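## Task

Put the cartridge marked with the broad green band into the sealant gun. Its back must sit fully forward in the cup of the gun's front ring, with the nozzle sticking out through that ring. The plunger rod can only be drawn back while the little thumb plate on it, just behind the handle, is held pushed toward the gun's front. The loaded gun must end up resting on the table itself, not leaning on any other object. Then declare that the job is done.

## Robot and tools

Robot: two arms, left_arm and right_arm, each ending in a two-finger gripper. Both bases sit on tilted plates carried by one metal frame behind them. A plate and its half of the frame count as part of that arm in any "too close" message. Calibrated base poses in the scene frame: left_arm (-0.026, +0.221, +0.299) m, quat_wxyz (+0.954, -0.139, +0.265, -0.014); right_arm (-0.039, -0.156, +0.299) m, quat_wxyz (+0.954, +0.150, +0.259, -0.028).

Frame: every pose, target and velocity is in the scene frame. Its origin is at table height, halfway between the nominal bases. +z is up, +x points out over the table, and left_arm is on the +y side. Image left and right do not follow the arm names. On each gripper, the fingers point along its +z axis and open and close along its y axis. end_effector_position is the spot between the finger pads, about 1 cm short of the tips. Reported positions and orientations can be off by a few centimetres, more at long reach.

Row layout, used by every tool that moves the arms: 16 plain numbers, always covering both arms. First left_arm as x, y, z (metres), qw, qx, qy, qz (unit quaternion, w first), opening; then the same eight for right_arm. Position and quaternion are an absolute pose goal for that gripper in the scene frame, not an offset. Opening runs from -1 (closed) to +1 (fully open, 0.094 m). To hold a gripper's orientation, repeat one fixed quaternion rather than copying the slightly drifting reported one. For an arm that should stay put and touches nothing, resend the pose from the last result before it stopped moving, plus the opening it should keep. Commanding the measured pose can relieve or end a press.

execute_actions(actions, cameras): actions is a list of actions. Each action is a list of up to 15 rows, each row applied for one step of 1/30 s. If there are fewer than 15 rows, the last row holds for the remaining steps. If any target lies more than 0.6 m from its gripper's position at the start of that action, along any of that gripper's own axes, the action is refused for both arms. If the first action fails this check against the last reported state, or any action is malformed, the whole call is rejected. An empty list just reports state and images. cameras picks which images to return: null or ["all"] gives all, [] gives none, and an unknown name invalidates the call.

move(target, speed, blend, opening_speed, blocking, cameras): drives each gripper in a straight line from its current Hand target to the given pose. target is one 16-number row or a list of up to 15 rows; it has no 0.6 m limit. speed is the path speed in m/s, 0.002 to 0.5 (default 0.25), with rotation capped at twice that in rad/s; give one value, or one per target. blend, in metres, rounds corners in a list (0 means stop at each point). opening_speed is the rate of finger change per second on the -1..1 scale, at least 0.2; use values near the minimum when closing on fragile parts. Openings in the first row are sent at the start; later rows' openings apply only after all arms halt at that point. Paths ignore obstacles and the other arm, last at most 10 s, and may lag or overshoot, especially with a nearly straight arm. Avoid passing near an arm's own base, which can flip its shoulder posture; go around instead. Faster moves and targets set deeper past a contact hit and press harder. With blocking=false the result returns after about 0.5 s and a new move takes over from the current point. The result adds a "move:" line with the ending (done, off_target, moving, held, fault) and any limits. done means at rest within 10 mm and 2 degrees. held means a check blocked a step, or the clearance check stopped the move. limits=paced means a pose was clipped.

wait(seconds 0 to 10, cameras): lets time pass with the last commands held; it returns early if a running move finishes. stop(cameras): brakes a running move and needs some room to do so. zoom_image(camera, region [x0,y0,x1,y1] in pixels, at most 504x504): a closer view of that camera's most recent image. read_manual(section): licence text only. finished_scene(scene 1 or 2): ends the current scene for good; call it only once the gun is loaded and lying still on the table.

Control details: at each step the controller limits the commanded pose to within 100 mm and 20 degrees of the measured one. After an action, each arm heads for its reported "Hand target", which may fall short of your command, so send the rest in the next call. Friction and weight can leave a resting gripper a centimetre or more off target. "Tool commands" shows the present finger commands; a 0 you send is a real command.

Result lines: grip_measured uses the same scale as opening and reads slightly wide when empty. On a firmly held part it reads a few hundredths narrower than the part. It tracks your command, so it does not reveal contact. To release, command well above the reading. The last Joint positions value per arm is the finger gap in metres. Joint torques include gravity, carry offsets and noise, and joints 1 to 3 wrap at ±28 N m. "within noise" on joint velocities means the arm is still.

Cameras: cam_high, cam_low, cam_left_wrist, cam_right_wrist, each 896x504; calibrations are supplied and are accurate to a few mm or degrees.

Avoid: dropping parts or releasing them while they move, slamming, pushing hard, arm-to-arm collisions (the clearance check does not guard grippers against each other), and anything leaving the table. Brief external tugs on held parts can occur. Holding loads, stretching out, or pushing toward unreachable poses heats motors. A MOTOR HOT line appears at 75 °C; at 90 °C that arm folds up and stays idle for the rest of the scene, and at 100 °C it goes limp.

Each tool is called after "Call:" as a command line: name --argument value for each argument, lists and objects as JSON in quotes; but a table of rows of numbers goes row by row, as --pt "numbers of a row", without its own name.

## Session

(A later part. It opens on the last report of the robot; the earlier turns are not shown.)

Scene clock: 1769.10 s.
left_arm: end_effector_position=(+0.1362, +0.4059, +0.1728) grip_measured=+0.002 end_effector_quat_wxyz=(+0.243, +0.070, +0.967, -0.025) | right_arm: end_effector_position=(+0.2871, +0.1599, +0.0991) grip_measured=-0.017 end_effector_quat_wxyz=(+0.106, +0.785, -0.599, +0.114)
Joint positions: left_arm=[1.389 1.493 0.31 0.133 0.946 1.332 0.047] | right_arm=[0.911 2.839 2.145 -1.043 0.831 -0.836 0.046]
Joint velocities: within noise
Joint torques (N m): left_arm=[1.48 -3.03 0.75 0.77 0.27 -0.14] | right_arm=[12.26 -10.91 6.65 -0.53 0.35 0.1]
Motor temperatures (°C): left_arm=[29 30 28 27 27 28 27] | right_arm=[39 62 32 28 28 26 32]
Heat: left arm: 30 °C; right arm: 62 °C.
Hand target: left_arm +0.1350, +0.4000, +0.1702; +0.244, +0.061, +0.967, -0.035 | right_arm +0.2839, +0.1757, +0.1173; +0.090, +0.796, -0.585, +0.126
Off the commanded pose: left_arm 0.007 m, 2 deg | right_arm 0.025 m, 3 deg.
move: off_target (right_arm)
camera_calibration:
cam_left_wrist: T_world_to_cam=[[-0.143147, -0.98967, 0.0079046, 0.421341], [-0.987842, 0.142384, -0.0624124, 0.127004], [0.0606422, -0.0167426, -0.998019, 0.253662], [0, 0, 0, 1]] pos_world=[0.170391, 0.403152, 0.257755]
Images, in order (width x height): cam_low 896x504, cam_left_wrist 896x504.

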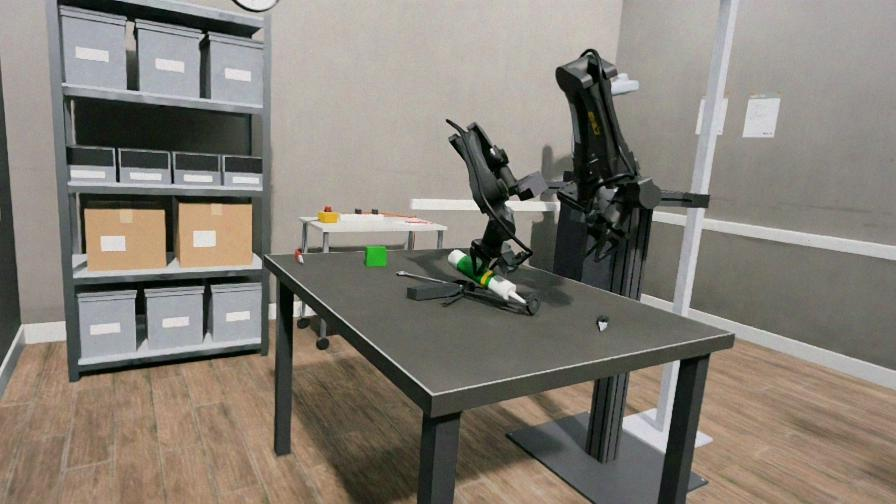

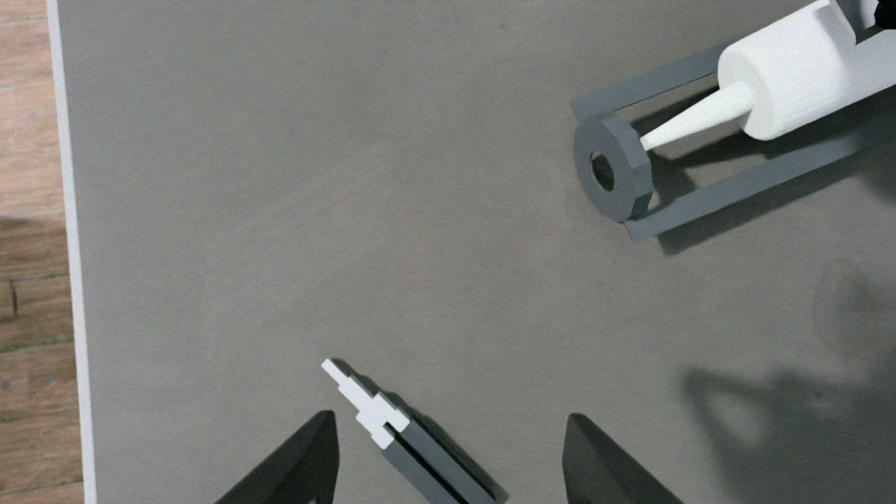

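Call:
move --pt "0.135 0.40 0.17 0.244 0.061 0.967 -0.035 0 0.284 0.150 0.16 -0.0925 -0.796 0.5847 -0.126 -0.2" --pt "0.135 0.40 0.17 0.244 0.061 0.967 -0.035 0 0.276 0.140 0.13 -0.0925 -0.796 0.5847 -0.126 -0.2" --speed 0.08 --cameras '["cam_left_wrist"]'

Scene clock: 1825.20 s.
left_arm: end_effector_position=(+0.1362, +0.4059, +0.1728) grip_measured=+0.002 end_effector_quat_wxyz=(+0.243, +0.070, +0.967, -0.025) | right_arm: end_effector_position=(+0.2639, +0.1396, +0.1096) grip_measured=-0.017 end_effector_quat_wxyz=(+0.106, +0.793, -0.589, +0.114)
Joint positions: left_arm=[1.389 1.493 0.31 0.133 0.946 1.332 0.047] | right_arm=[0.93 2.702 1.869 -0.919 0.83 -0.838 0.046]
Joint velocities: within noise
Joint torques (N m): left_arm=[1.47 -2.88 0.77 0.79 0.29 -0.14] | right_arm=[8.83 -14.06 2.81 -0.42 0.39 -0.07]
Motor temperatures (°C): left_arm=[29 30 27 27 27 28 27] | right_arm=[41 49 33 28 28 26 32]
Heat: left arm: 30 °C; right arm: 49 °C.
Hand target: left_arm +0.1350, +0.4000, +0.1702; +0.244, +0.061, +0.967, -0.035 | right_arm +0.2758, +0.1401, +0.1293; +0.093, +0.796, -0.585, +0.126
Off the commanded pose: left_arm 0.007 m, 2 deg | right_arm 0.024 m, 2 deg.
move: off_target (right_arm)
camera_calibration:
cam_left_wrist: T_world_to_cam=[[-0.143147, -0.98967, 0.0079046, 0.421341], [-0.987842, 0.142384, -0.0624124, 0.127004], [0.0606422, -0.0167426, -0.998019, 0.253662], [0, 0, 0, 1]] pos_world=[0.170391, 0.403152, 0.257755]
Images, in order (width x height): cam_left_wrist 896x504.

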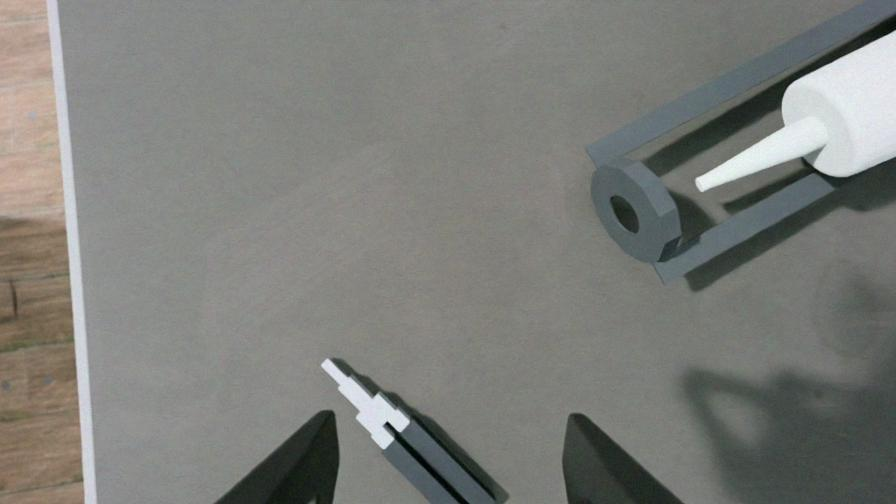

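Call:
move --target '[0.135, 0.40, 0.17, 0.244, 0.061, 0.967, -0.035, 0, 0.289, 0.142, 0.135, -0.0887, -0.814, 0.5594, -0.1289, -0.2]' --speed 0.08 --cameras '["cam_left_wrist"]'

Scene clock: 1847.30 s.
left_arm: end_effector_position=(+0.1362, +0.4060, +0.1728) grip_measured=+0.002 end_effector_quat_wxyz=(+0.243, +0.070, +0.967, -0.024) | right_arm: end_effector_position=(+0.2646, +0.1394, +0.1097) grip_measured=-0.017 end_effector_quat_wxyz=(+0.110, +0.818, -0.554, +0.111)
Joint positions: left_arm=[1.389 1.493 0.31 0.134 0.946 1.332 0.047] | right_arm=[0.93 2.702 1.869 -0.918 0.834 -0.923 0.046]
Joint velocities: within noise
Joint torques (N m): left_arm=[1.47 -3.04 0.7 0.76 0.24 -0.15] | right_arm=[8.43 -14.75 5.22 -0.43 0.49 -0.06]
Motor temperatures (°C): left_arm=[29 30 27 27 27 28 27] | right_arm=[39 57 32 28 28 26 32]
Heat: left arm: 30 °C; right arm: 57 °C.
Hand target: left_arm +0.1351, +0.4000, +0.1702; +0.244, +0.061, +0.967, -0.035 | right_arm +0.2883, +0.1417, +0.1344; +0.089, +0.814, -0.560, +0.129
Off the commanded pose: left_arm 0.007 m, 2 deg | right_arm 0.035 m, 3 deg.
move: off_target (right_arm)
camera_calibration:
cam_left_wrist: T_world_to_cam=[[-0.143315, -0.989648, 0.00756756, 0.421478], [-0.987811, 0.142571, -0.0624689, 0.126948], [0.0607433, -0.0164281, -0.998018, 0.253526], [0, 0, 0, 1]] pos_world=[0.170405, 0.403181, 0.257765]
Images, in order (width x height): cam_left_wrist 896x504.

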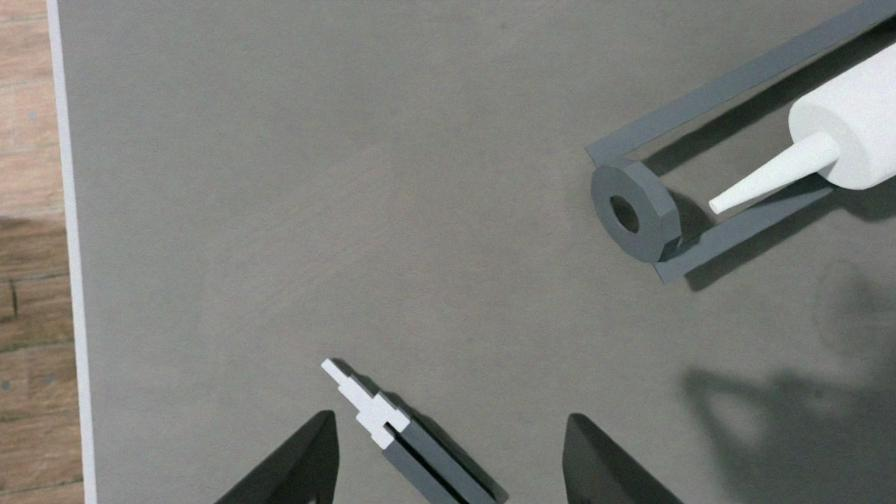

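Call:
move --pt "0.135 0.40 0.17 0.244 0.061 0.967 -0.035 0 0.300 0.140 0.165 -0.0887 -0.814 0.5594 -0.1289 -0.2" --pt "0.135 0.40 0.17 0.244 0.061 0.967 -0.035 0 0.289 0.142 0.132 -0.0887 -0.814 0.5594 -0.1289 -0.2" --speed 0.08 --cameras '["cam_left_wrist"]'

Scene clock: 1875.27 s.
left_arm: end_effector_position=(+0.1362, +0.4060, +0.1728) grip_measured=+0.002 end_effector_quat_wxyz=(+0.243, +0.070, +0.967, -0.024) | right_arm: end_effector_position=(+0.2883, +0.1433, +0.1247) grip_measured=-0.017 end_effector_quat_wxyz=(+0.088, +0.807, -0.573, +0.114)
Joint positions: left_arm=[1.389 1.493 0.31 0.134 0.946 1.332 0.047] | right_arm=[0.922 2.665 1.903 -0.923 0.838 -0.93 0.046]
Joint velocities: within noise
Joint torques (N m): left_arm=[1.39 -2.84 0.69 0.78 0.25 -0.14] | right_arm=[8.75 -11.28 2.92 -0.28 0.42 -0.08]
Motor temperatures (°C): left_arm=[29 30 27 27 27 28 27] | right_arm=[39 60 33 28 28 26 32]
Heat: left arm: 30 °C; right arm: 60 °C.
Hand target: left_arm +0.1351, +0.4000, +0.1702; +0.244, +0.061, +0.967, -0.035 | right_arm +0.2891, +0.1421, +0.1319; +0.089, +0.814, -0.559, +0.129
Off the commanded pose: left_arm 0.007 m, 2 deg | right_arm 0.007 m, 2 deg.
move: done
camera_calibration:
cam_left_wrist: T_world_to_cam=[[-0.143315, -0.989648, 0.00756756, 0.421478], [-0.987811, 0.142571, -0.0624689, 0.126948], [0.0607433, -0.0164281, -0.998018, 0.253526], [0, 0, 0, 1]] pos_world=[0.170405, 0.403181, 0.257765]
Images, in order (width x height): cam_left_wrist 896x504.

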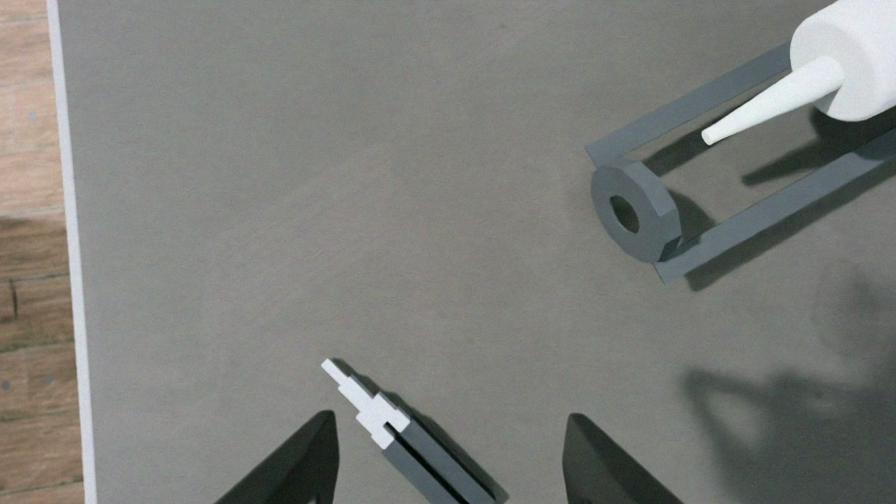

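Call:
move --pt "0.135 0.40 0.17 0.244 0.061 0.967 -0.035 0 0.277 0.142 0.128 -0.0887 -0.814 0.5594 -0.1289 -0.2" --pt "0.135 0.40 0.17 0.244 0.061 0.967 -0.035 0 0.2736 0.145 0.101 -0.0887 -0.814 0.5594 -0.1289 -0.2" --speed 0.06 --cameras '["cam_left_wrist"]'

Scene clock: 1885.63 s.
left_arm: end_effector_position=(+0.1362, +0.4060, +0.1728) grip_measured=+0.002 end_effector_quat_wxyz=(+0.243, +0.070, +0.967, -0.024) | right_arm: end_effector_position=(+0.2713, +0.1435, +0.0941) grip_measured=-0.017 end_effector_quat_wxyz=(+0.090, +0.808, -0.571, +0.114)
Joint positions: left_arm=[1.389 1.493 0.31 0.134 0.946 1.332 0.047] | right_arm=[0.907 2.716 1.853 -0.812 0.839 -0.951 0.046]
Joint velocities: within noise
Joint torques (N m): left_arm=[1.58 -2.91 0.76 0.78 0.25 -0.12] | right_arm=[8.76 -10.65 3.89 -0.26 0.43 -0.05]
Motor temperatures (°C): left_arm=[29 30 27 27 27 28 27] | right_arm=[39 54 33 27 28 26 32]
Heat: left arm: 30 °C; right arm: 54 °C.
Hand target: left_arm +0.1351, +0.4000, +0.1702; +0.244, +0.061, +0.967, -0.035 | right_arm +0.2736, +0.1451, +0.1010; +0.088, +0.814, -0.560, +0.129
Off the commanded pose: left_arm 0.007 m, 2 deg | right_arm 0.007 m, 2 deg.
move: done
camera_calibration:
cam_left_wrist: T_world_to_cam=[[-0.143315, -0.989648, 0.00756756, 0.421478], [-0.987811, 0.142571, -0.0624689, 0.126948], [0.0607433, -0.0164281, -0.998018, 0.253526], [0, 0, 0, 1]] pos_world=[0.170405, 0.403181, 0.257765]
Images, in order (width x height): cam_left_wrist 896x504.

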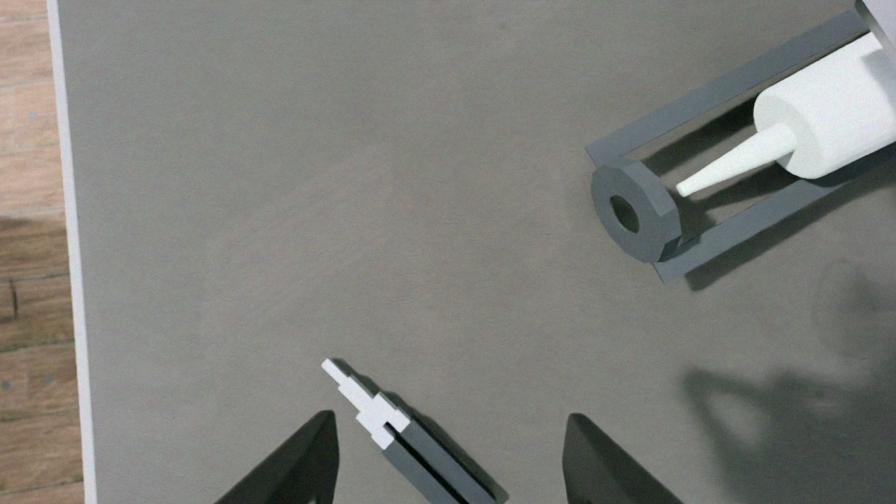

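Call:
move --target '[0.135, 0.40, 0.17, 0.244, 0.061, 0.967, -0.035, 0, 0.2667, 0.1730, 0.0925, -0.0887, -0.814, 0.5594, -0.1289, -0.2]' --speed 0.06 --cameras '["cam_left_wrist","cam_low"]'

Call:
zoom_image --camera "cam_left_wrist" --region '[550, 80, 750, 300]'

Scene clock: 1897.30 s.
left_arm: end_effector_position=(+0.1362, +0.4060, +0.1728) grip_measured=+0.002 end_effector_quat_wxyz=(+0.243, +0.070, +0.967, -0.024) | right_arm: end_effector_position=(+0.2711, +0.1599, +0.0784) grip_measured=-0.017 end_effector_quat_wxyz=(+0.096, +0.804, -0.576, +0.115)
Joint positions: left_arm=[1.389 1.493 0.31 0.134 0.946 1.332 0.047] | right_arm=[0.909 2.831 2.015 -0.88 0.841 -0.923 0.046]
Joint velocities: within noise
Joint torques (N m): left_arm=[1.42 -2.95 0.66 0.75 0.27 -0.15] | right_arm=[11.59 -10.3 5.79 -0.49 0.38 0.14]
Motor temperatures (°C): left_arm=[29 30 27 27 27 28 27] | right_arm=[39 50 33 27 28 26 32]
Heat: left arm: 30 °C; right arm: 50 °C.
Hand target: left_arm +0.1351, +0.4000, +0.1702; +0.244, +0.061, +0.967, -0.035 | right_arm +0.2667, +0.1727, +0.0923; +0.087, +0.814, -0.559, +0.129
Off the commanded pose: left_arm 0.007 m, 2 deg | right_arm 0.020 m, 3 deg.
move: off_target (right_arm)
camera_calibration:
cam_left_wrist: T_world_to_cam=[[-0.143315, -0.989648, 0.00756756, 0.421478], [-0.987811, 0.142571, -0.0624689, 0.126948], [0.0607433, -0.0164281, -0.998018, 0.253526], [0, 0, 0, 1]] pos_world=[0.170405, 0.403181, 0.257765]
Images, in order (width x height): cam_low 896x504, cam_left_wrist 896x504.

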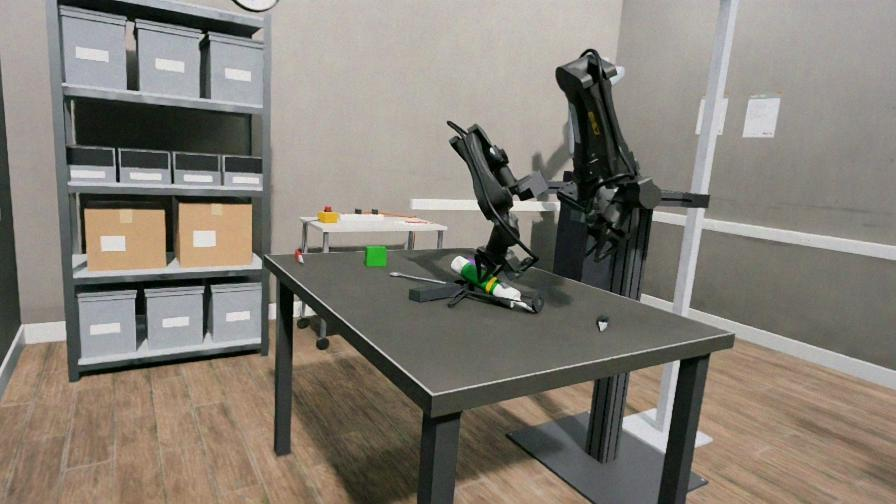

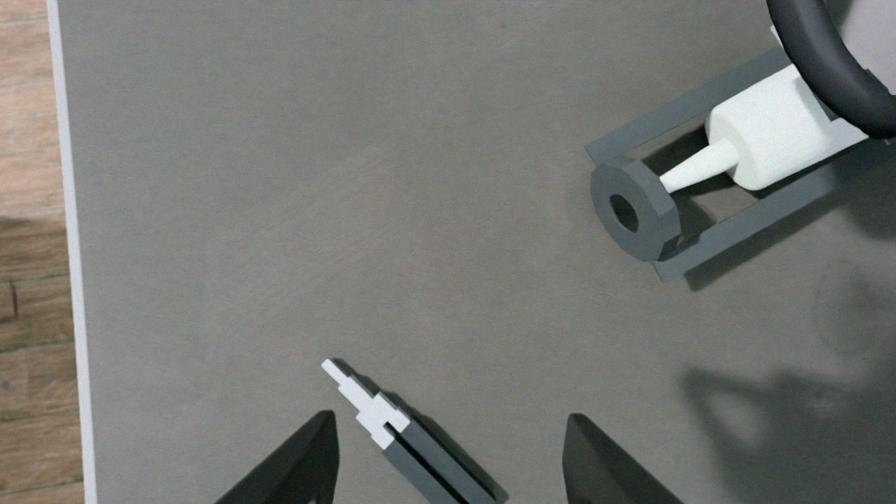

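Scaled by 2.291.

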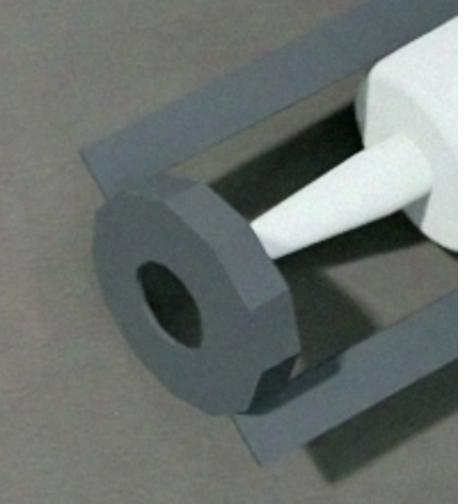

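Call:
move --pt "0.135 0.40 0.17 0.244 0.061 0.967 -0.035 0 0.276 0.145 0.135 -0.0887 -0.814 0.5594 -0.1289 -0.2" --pt "0.135 0.40 0.17 0.244 0.061 0.967 -0.035 0 0.2760 0.146 0.104 -0.0887 -0.814 0.5594 -0.1289 -0.2" --speed 0.06 --cameras '["cam_left_wrist"]'

Call:
zoom_image --camera "cam_left_wrist" --region '[550, 80, 750, 300]'

Scene clock: 1912.93 s.
left_arm: end_effector_position=(+0.1362, +0.4060, +0.1728) grip_measured=+0.002 end_effector_quat_wxyz=(+0.243, +0.070, +0.967, -0.024) | right_arm: end_effector_position=(+0.2743, +0.1454, +0.0986) grip_measured=-0.017 end_effector_quat_wxyz=(+0.090, +0.810, -0.568, +0.117)
Joint positions: left_arm=[1.389 1.493 0.31 0.134 0.946 1.332 0.047] | right_arm=[0.913 2.718 1.875 -0.837 0.845 -0.951 0.046]
Joint velocities: within noise
Joint torques (N m): left_arm=[1.48 -2.93 0.64 0.78 0.29 -0.11] | right_arm=[8.51 -10.81 3.44 -0.16 0.41 0.01]
Motor temperatures (°C): left_arm=[29 30 27 27 27 28 27] | right_arm=[41 51 33 27 28 26 32]
Heat: left arm: 30 °C; right arm: 51 °C.
Hand target: left_arm +0.1351, +0.4000, +0.1702; +0.244, +0.061, +0.967, -0.035 | right_arm +0.2761, +0.1460, +0.1039; +0.089, +0.814, -0.560, +0.129
Off the commanded pose: left_arm 0.007 m, 2 deg | right_arm 0.006 m, 2 deg.
move: done
camera_calibration:
cam_left_wrist: T_world_to_cam=[[-0.143315, -0.989648, 0.00756756, 0.421478], [-0.987811, 0.142571, -0.0624689, 0.126948], [0.0607433, -0.0164281, -0.998018, 0.253526], [0, 0, 0, 1]] pos_world=[0.170405, 0.403181, 0.257765]
Images, in order (width x height): cam_left_wrist 896x504.

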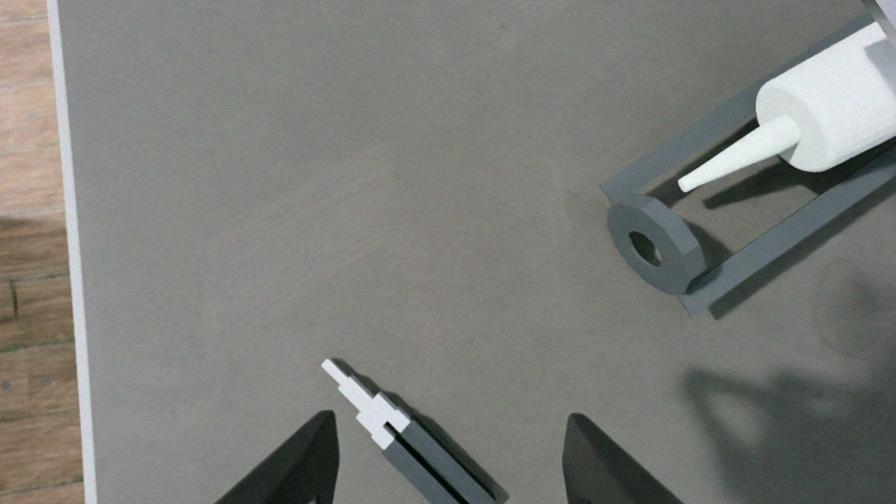

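Scaled by 2.291.

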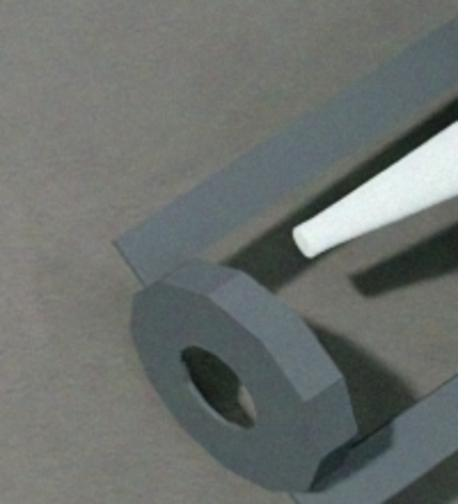

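Call:
move --pt "0.135 0.40 0.17 0.244 0.061 0.967 -0.035 0 0.277 0.138 0.150 -0.0887 -0.814 0.5594 -0.1289 -0.2" --pt "0.135 0.40 0.17 0.244 0.061 0.967 -0.035 0 0.277 0.138 0.140 -0.0825 -0.8394 0.5205 -0.1329 -0.2" --pt "0.135 0.40 0.17 0.244 0.061 0.967 -0.035 0 0.2735 0.147 0.101 -0.0825 -0.8394 0.5205 -0.1329 -0.2" --speed 0.07 --cameras '["cam_left_wrist"]'

Call:
zoom_image --camera "cam_left_wrist" --region '[550, 80, 750, 300]'

Scene clock: 1937.77 s.
left_arm: end_effector_position=(+0.1362, +0.4060, +0.1728) grip_measured=+0.002 end_effector_quat_wxyz=(+0.243, +0.070, +0.967, -0.024) | right_arm: end_effector_position=(+0.2653, +0.1432, +0.0933) grip_measured=-0.017 end_effector_quat_wxyz=(+0.088, +0.837, -0.527, +0.116)
Joint positions: left_arm=[1.389 1.493 0.31 0.134 0.946 1.332 0.047] | right_arm=[0.917 2.7 1.794 -0.754 0.851 -1.06 0.046]
Joint velocities: within noise
Joint torques (N m): left_arm=[1.54 -2.86 0.73 0.77 0.25 -0.14] | right_arm=[8.54 -10.41 5.45 -0.19 0.47 -0.09]
Motor temperatures (°C): left_arm=[29 30 27 27 27 28 27] | right_arm=[40 48 32 27 28 26 32]
Heat: left arm: 30 °C; right arm: 48 °C.
Hand target: left_arm +0.1350, +0.4000, +0.1702; +0.244, +0.061, +0.967, -0.035 | right_arm +0.2734, +0.1471, +0.1012; +0.082, +0.839, -0.521, +0.133
Off the commanded pose: left_arm 0.007 m, 2 deg | right_arm 0.012 m, 2 deg.
move: off_target (right_arm)
camera_calibration:
cam_left_wrist: T_world_to_cam=[[-0.143315, -0.989648, 0.00756756, 0.421478], [-0.987811, 0.142571, -0.0624689, 0.126948], [0.0607433, -0.0164281, -0.998018, 0.253526], [0, 0, 0, 1]] pos_world=[0.170405, 0.403181, 0.257765]
Images, in order (width x height): cam_left_wrist 896x504.

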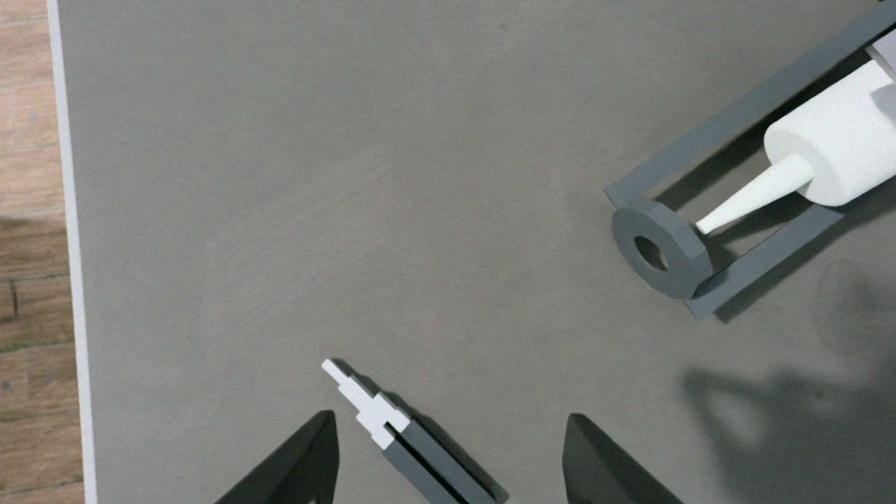

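Scaled by 2.291.

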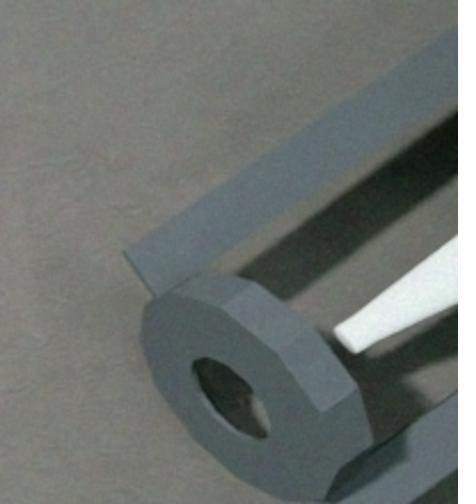

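Call:
move --target '[0.135, 0.40, 0.17, 0.244, 0.061, 0.967, -0.035, 0, 0.2575, 0.183, 0.099, -0.0825, -0.8394, 0.5205, -0.1329, -0.2]' --speed 0.06 --cameras '["cam_left_wrist"]'

Call:
zoom_image --camera "cam_left_wrist" --region '[550, 80, 750, 300]'

Scene clock: 1954.00 s.
left_arm: end_effector_position=(+0.1362, +0.4060, +0.1728) grip_measured=+0.002 end_effector_quat_wxyz=(+0.243, +0.070, +0.967, -0.024) | right_arm: end_effector_position=(+0.2608, +0.1697, +0.0833) grip_measured=-0.017 end_effector_quat_wxyz=(+0.091, +0.830, -0.538, +0.118)
Joint positions: left_arm=[1.389 1.493 0.31 0.134 0.946 1.332 0.047] | right_arm=[0.943 2.836 2.001 -0.868 0.851 -0.985 0.046]
Joint velocities: within noise
Joint torques (N m): left_arm=[1.46 -2.99 0.73 0.77 0.25 -0.16] | right_arm=[11.75 -10.43 5.91 -0.44 0.42 0.06]
Motor temperatures (°C): left_arm=[29 30 27 27 27 28 27] | right_arm=[39 46 32 27 28 26 32]
Heat: left arm: 30 °C; right arm: 46 °C.
Hand target: left_arm +0.1350, +0.4000, +0.1702; +0.244, +0.061, +0.967, -0.035 | right_arm +0.2574, +0.1828, +0.0987; +0.081, +0.840, -0.521, +0.133
Off the commanded pose: left_arm 0.007 m, 2 deg | right_arm 0.021 m, 3 deg.
move: off_target (right_arm)
camera_calibration:
cam_left_wrist: T_world_to_cam=[[-0.143315, -0.989648, 0.00756756, 0.421478], [-0.987811, 0.142571, -0.0624689, 0.126948], [0.0607433, -0.0164281, -0.998018, 0.253526], [0, 0, 0, 1]] pos_world=[0.170405, 0.403181, 0.257765]
Images, in order (width x height): cam_left_wrist 896x504.

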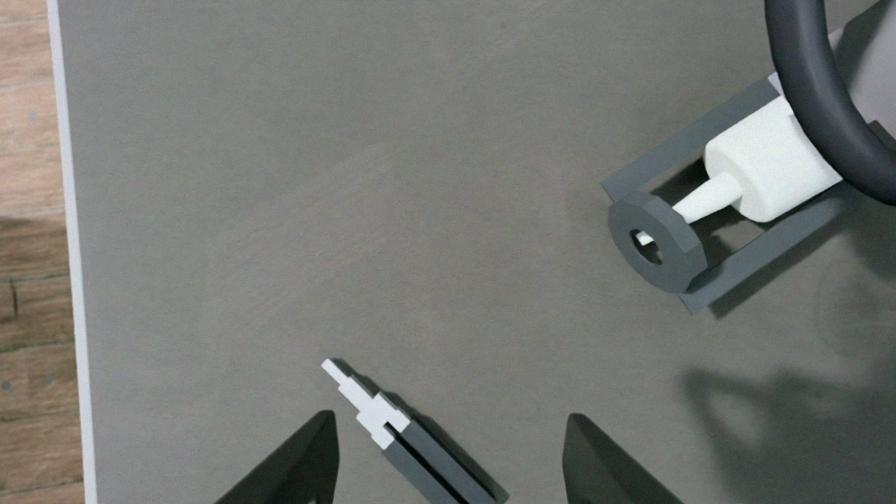

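Scaled by 2.291.

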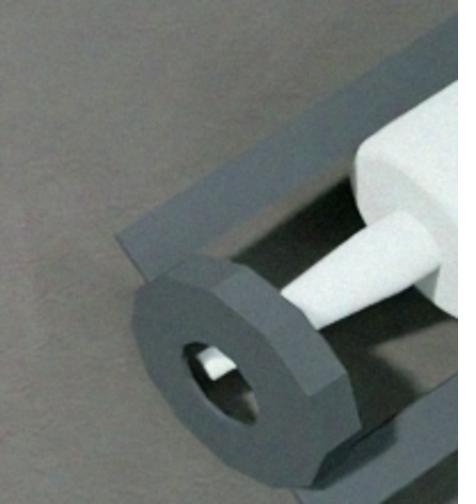

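Call:
move --target '[0.135, 0.40, 0.17, 0.244, 0.061, 0.967, -0.035, 0, 0.2475, 0.200, 0.0945, -0.0825, -0.8394, 0.5205, -0.1329, -0.2]' --speed 0.06 --cameras '["cam_left_wrist"]'

Call:
zoom_image --camera "cam_left_wrist" --region '[550, 80, 750, 300]'

Scene clock: 1970.97 s.
left_arm: end_effector_position=(+0.1362, +0.4060, +0.1728) grip_measured=+0.002 end_effector_quat_wxyz=(+0.243, +0.070, +0.967, -0.024) | right_arm: end_effector_position=(+0.2559, +0.1823, +0.0776) grip_measured=-0.017 end_effector_quat_wxyz=(+0.094, +0.827, -0.541, +0.123)
Joint positions: left_arm=[1.389 1.493 0.31 0.134 0.946 1.332 0.047] | right_arm=[0.959 2.917 2.119 -0.936 0.857 -0.943 0.046]
Joint velocities: within noise
Joint torques (N m): left_arm=[1.44 -2.99 0.79 0.79 0.28 -0.15] | right_arm=[12.68 -10.37 6.08 -0.47 0.31 0.04]
Motor temperatures (°C): left_arm=[29 30 27 27 27 28 27] | right_arm=[41 48 32 27 28 26 32]
Heat: left arm: 30 °C; right arm: 48 °C.
Hand target: left_arm +0.1350, +0.3999, +0.1702; +0.244, +0.061, +0.967, -0.035 | right_arm +0.2474, +0.1994, +0.0942; +0.081, +0.840, -0.520, +0.133
Off the commanded pose: left_arm 0.007 m, 2 deg | right_arm 0.026 m, 3 deg.
move: off_target (right_arm)
camera_calibration:
cam_left_wrist: T_world_to_cam=[[-0.143315, -0.989648, 0.00756756, 0.421478], [-0.987811, 0.142571, -0.0624689, 0.126948], [0.0607433, -0.0164281, -0.998018, 0.253526], [0, 0, 0, 1]] pos_world=[0.170405, 0.403181, 0.257765]
Images, in order (width x height): cam_left_wrist 896x504.

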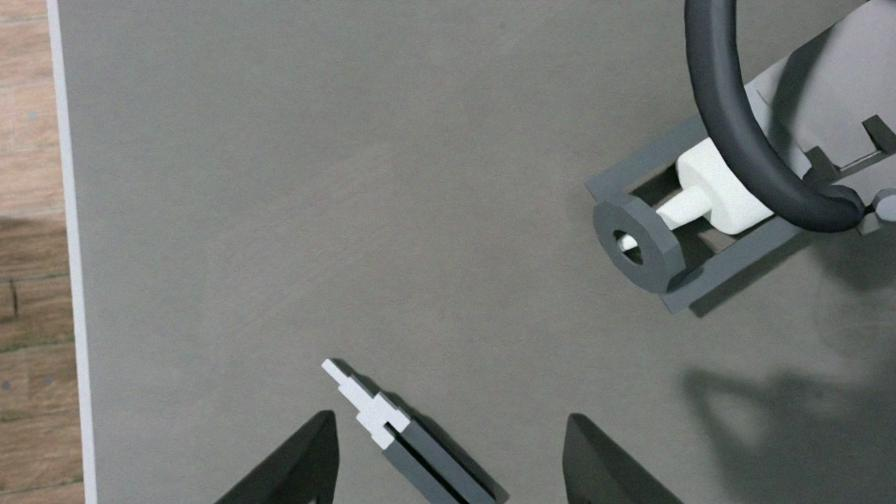

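Scaled by 2.291.

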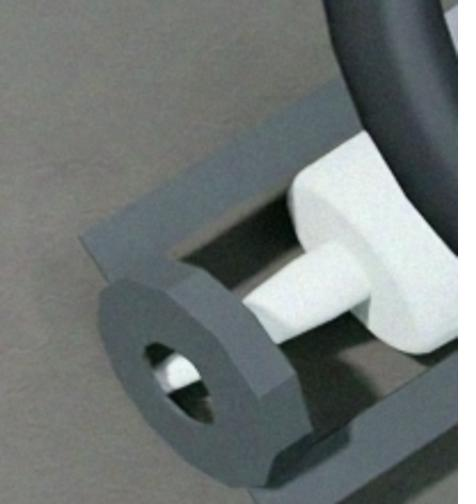

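Call:
execute_actions --actions '[]' --cameras '["cam_low","cam_left_wrist"]'

Call:
zoom_image --camera "cam_low" --region '[450, 240, 570, 330]'

Call:
zoom_image --camera "cam_left_wrist" --region '[570, 180, 690, 310]'

Scene clock: 1997.80 s.
left_arm: end_effector_position=(+0.1362, +0.4060, +0.1728) grip_measured=+0.002 end_effector_quat_wxyz=(+0.243, +0.070, +0.967, -0.024) | right_arm: end_effector_position=(+0.2559, +0.1823, +0.0776) grip_measured=-0.017 end_effector_quat_wxyz=(+0.095, +0.827, -0.541, +0.123)
Joint positions: left_arm=[1.389 1.493 0.31 0.134 0.946 1.332 0.047] | right_arm=[0.959 2.917 2.12 -0.937 0.857 -0.943 0.046]
Joint velocities: within noise
Joint torques (N m): left_arm=[1.32 -2.95 0.69 0.76 0.25 -0.12] | right_arm=[12.64 -10.35 6.02 -0.45 0.31 0.06]
Motor temperatures (°C): left_arm=[29 30 27 27 27 28 27] | right_arm=[43 47 32 28 28 26 32]
Heat: left arm: 30 °C; right arm: 47 °C.
Hand target: left_arm +0.1351, +0.4000, +0.1702; +0.244, +0.061, +0.967, -0.035 | right_arm +0.2474, +0.1995, +0.0942; +0.081, +0.840, -0.520, +0.133
Tool commands: left_gripper/opening=+0.0 right_gripper/opening=-0.2
Off the commanded pose: left_arm 0.007 m, 2 deg | right_arm 0.026 m, 3 deg.
camera_calibration:
cam_left_wrist: T_world_to_cam=[[-0.143484, -0.989626, 0.00723051, 0.421615], [-0.987781, 0.142759, -0.0625252, 0.126892], [0.0608444, -0.0161135, -0.998017, 0.253391], [0, 0, 0, 1]] pos_world=[0.170419, 0.403209, 0.257774]
Images, in order (width x height): cam_low 896x504, cam_left_wrist 896x504.

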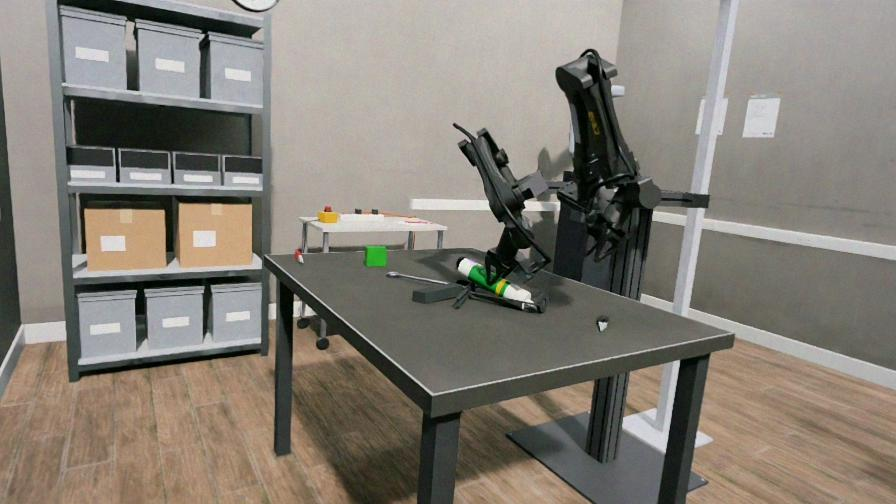

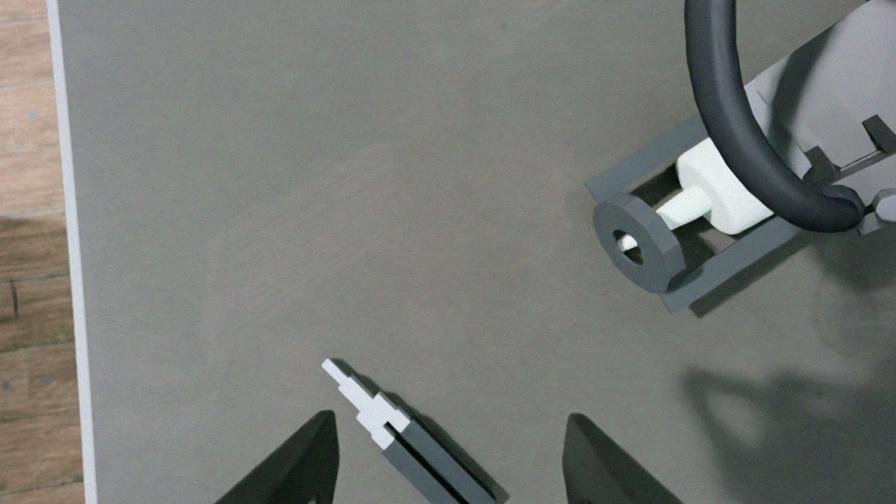

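Scaled by 4.200.

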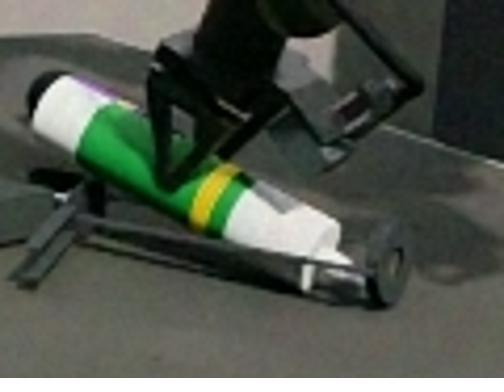

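Scaled by 3.877.

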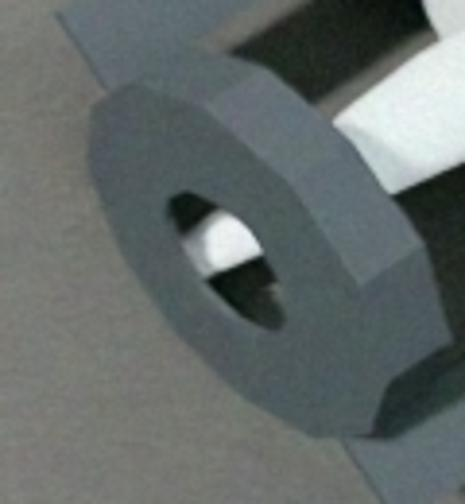

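Call:
move --target '[0.135, 0.40, 0.17, 0.244, 0.061, 0.967, -0.035, 0, 0.2474, 0.1935, 0.116, -0.0825, -0.8394, 0.5205, -0.1329, -0.2]' --speed 0.06 --cameras '["cam_left_wrist"]'

Call:
zoom_image --camera "cam_left_wrist" --region '[550, 130, 700, 310]'

Scene clock: 2013.17 s.
left_arm: end_effector_position=(+0.1362, +0.4060, +0.1728) grip_measured=+0.002 end_effector_quat_wxyz=(+0.243, +0.070, +0.967, -0.024) | right_arm: end_effector_position=(+0.2424, +0.1783, +0.0806) grip_measured=-0.017 end_effector_quat_wxyz=(+0.108, +0.832, -0.530, +0.125)
Joint positions: left_arm=[1.389 1.493 0.31 0.134 0.946 1.332 0.047] | right_arm=[0.978 2.917 2.095 -0.97 0.859 -0.912 0.046]
Joint velocities: within noise
Joint torques (N m): left_arm=[1.37 -2.91 0.62 0.77 0.28 -0.15] | right_arm=[12.56 -15.27 2.74 -0.47 0.25 0.05]
Motor temperatures (°C): left_arm=[29 30 27 27 27 28 27] | right_arm=[44 47 33 28 28 26 32]
Heat: left arm: 30 °C; right arm: 47 °C.
Hand target: left_arm +0.1351, +0.4000, +0.1702; +0.244, +0.061, +0.967, -0.035 | right_arm +0.2469, +0.1934, +0.1143; +0.082, +0.839, -0.521, +0.133
Off the commanded pose: left_arm 0.007 m, 2 deg | right_arm 0.039 m, 3 deg.
move: off_target (right_arm)
camera_calibration:
cam_left_wrist: T_world_to_cam=[[-0.143484, -0.989626, 0.00723051, 0.421615], [-0.987781, 0.142759, -0.0625252, 0.126892], [0.0608444, -0.0161135, -0.998017, 0.253391], [0, 0, 0, 1]] pos_world=[0.170419, 0.403209, 0.257774]
Images, in order (width x height): cam_left_wrist 896x504.

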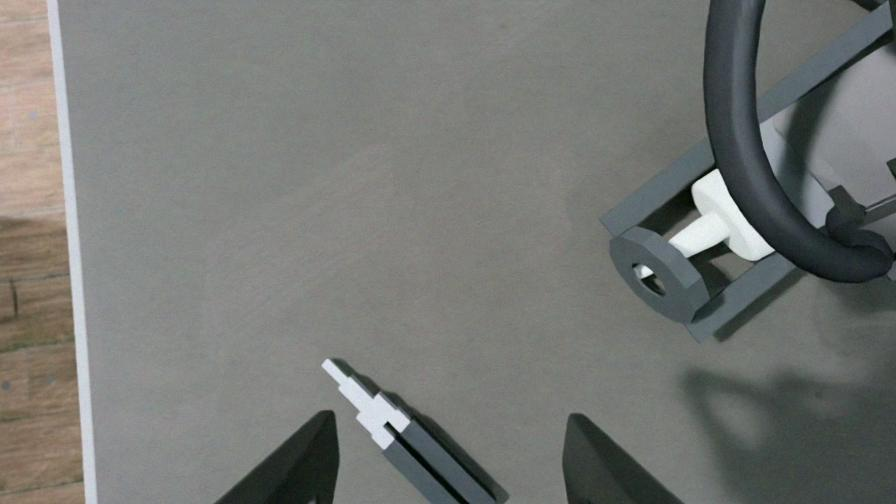

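Scaled by 2.800.

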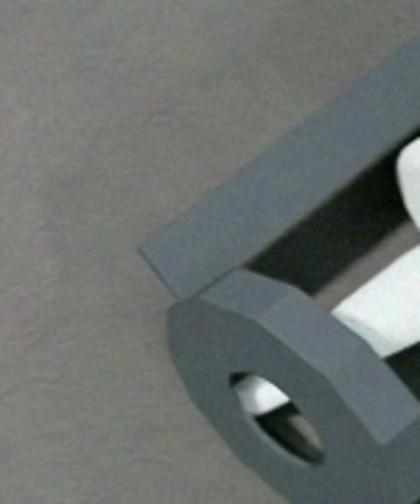

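Call:
move --pt "0.135 0.40 0.17 0.244 0.061 0.967 -0.035 0 0.280 0.140 0.150 -0.0825 -0.8394 0.5205 -0.1329 -0.2" --pt "0.135 0.40 0.17 0.244 0.061 0.967 -0.035 0 0.275 0.120 0.135 -0.0825 -0.8394 0.5205 -0.1329 -0.2" --speed 0.08

Scene clock: 2092.57 s.
left_arm: end_effector_position=(+0.1362, +0.4060, +0.1728) grip_measured=+0.002 end_effector_quat_wxyz=(+0.243, +0.070, +0.967, -0.024) | right_arm: end_effector_position=(+0.2578, +0.1189, +0.1109) grip_measured=-0.017 end_effector_quat_wxyz=(+0.100, +0.840, -0.520, +0.116)
Joint positions: left_arm=[1.389 1.493 0.31 0.134 0.946 1.332 0.047] | right_arm=[0.92 2.598 1.658 -0.759 0.854 -1.047 0.046]
Joint velocities: within noise
Joint torques (N m): left_arm=[1.52 -2.95 0.61 0.75 0.31 -0.12] | right_arm=[8.39 -14.75 2.61 -0.25 0.44 -0.1]
Motor temperatures (°C): left_arm=[29 30 27 27 27 28 27] | right_arm=[45 57 32 28 28 26 32]
Heat: left arm: 30 °C; right arm: 57 °C.
Hand target: left_arm +0.1351, +0.4000, +0.1702; +0.244, +0.061, +0.967, -0.035 | right_arm +0.2746, +0.1201, +0.1341; +0.083, +0.839, -0.521, +0.133
Off the commanded pose: left_arm 0.007 m, 2 deg | right_arm 0.030 m, 3 deg.
move: off_target (right_arm)
camera_calibration:
cam_left_wrist: T_world_to_cam=[[-0.143484, -0.989626, 0.00723051, 0.421615], [-0.987781, 0.142759, -0.0625252, 0.126892], [0.0608444, -0.0161135, -0.998017, 0.253391], [0, 0, 0, 1]] pos_world=[0.170419, 0.403209, 0.257774]
cam_right_wrist: T_world_to_cam=[[0.900077, 0.433595, -0.0430821, -0.278878], [0.344626, -0.647894, 0.679313, -0.0491504], [0.266634, -0.626282, -0.732583, 0.174145], [0, 0, 0, 1]] pos_world=[0.221517, 0.19814, 0.14895]

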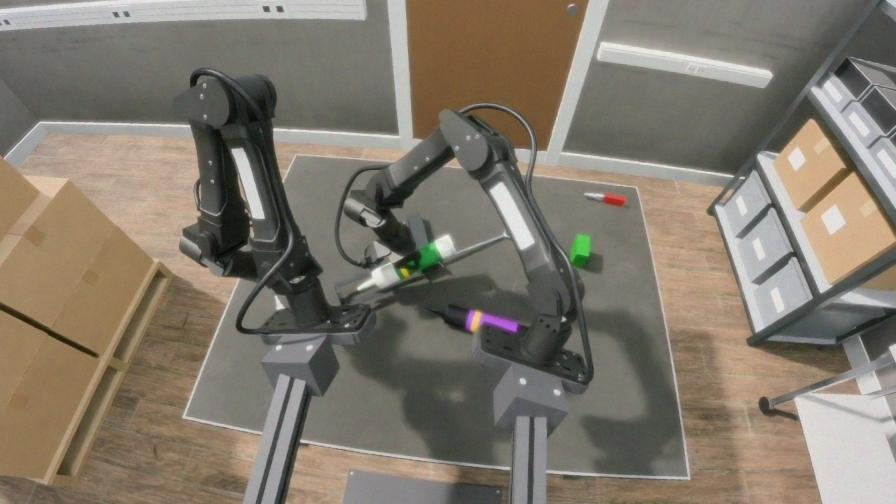

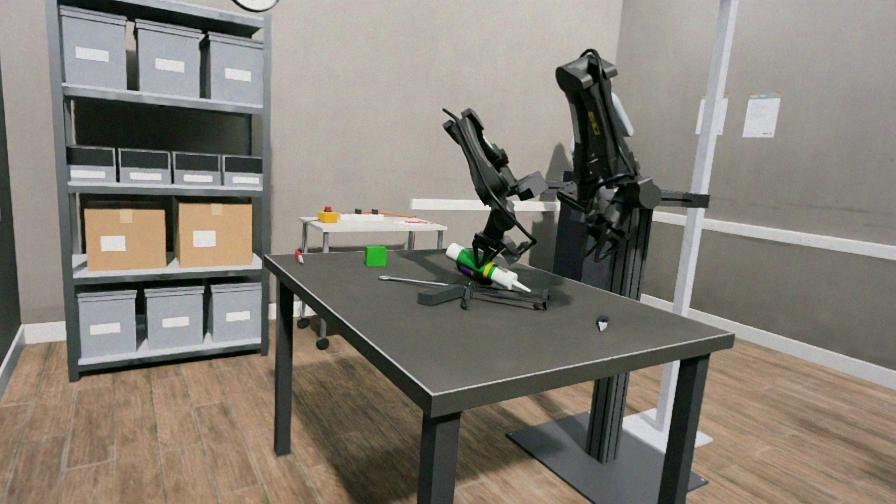

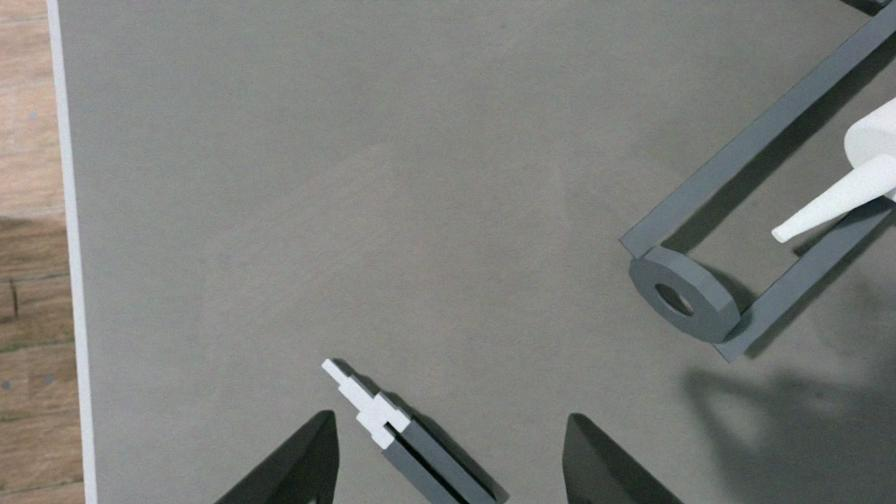

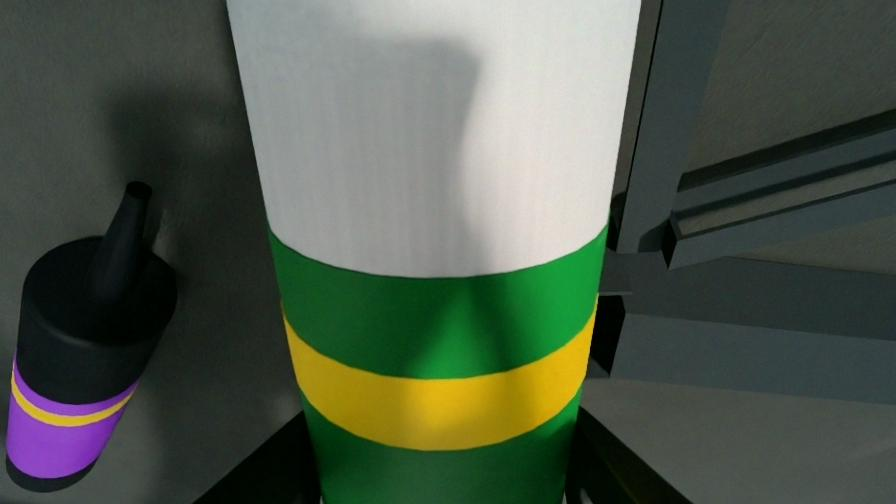

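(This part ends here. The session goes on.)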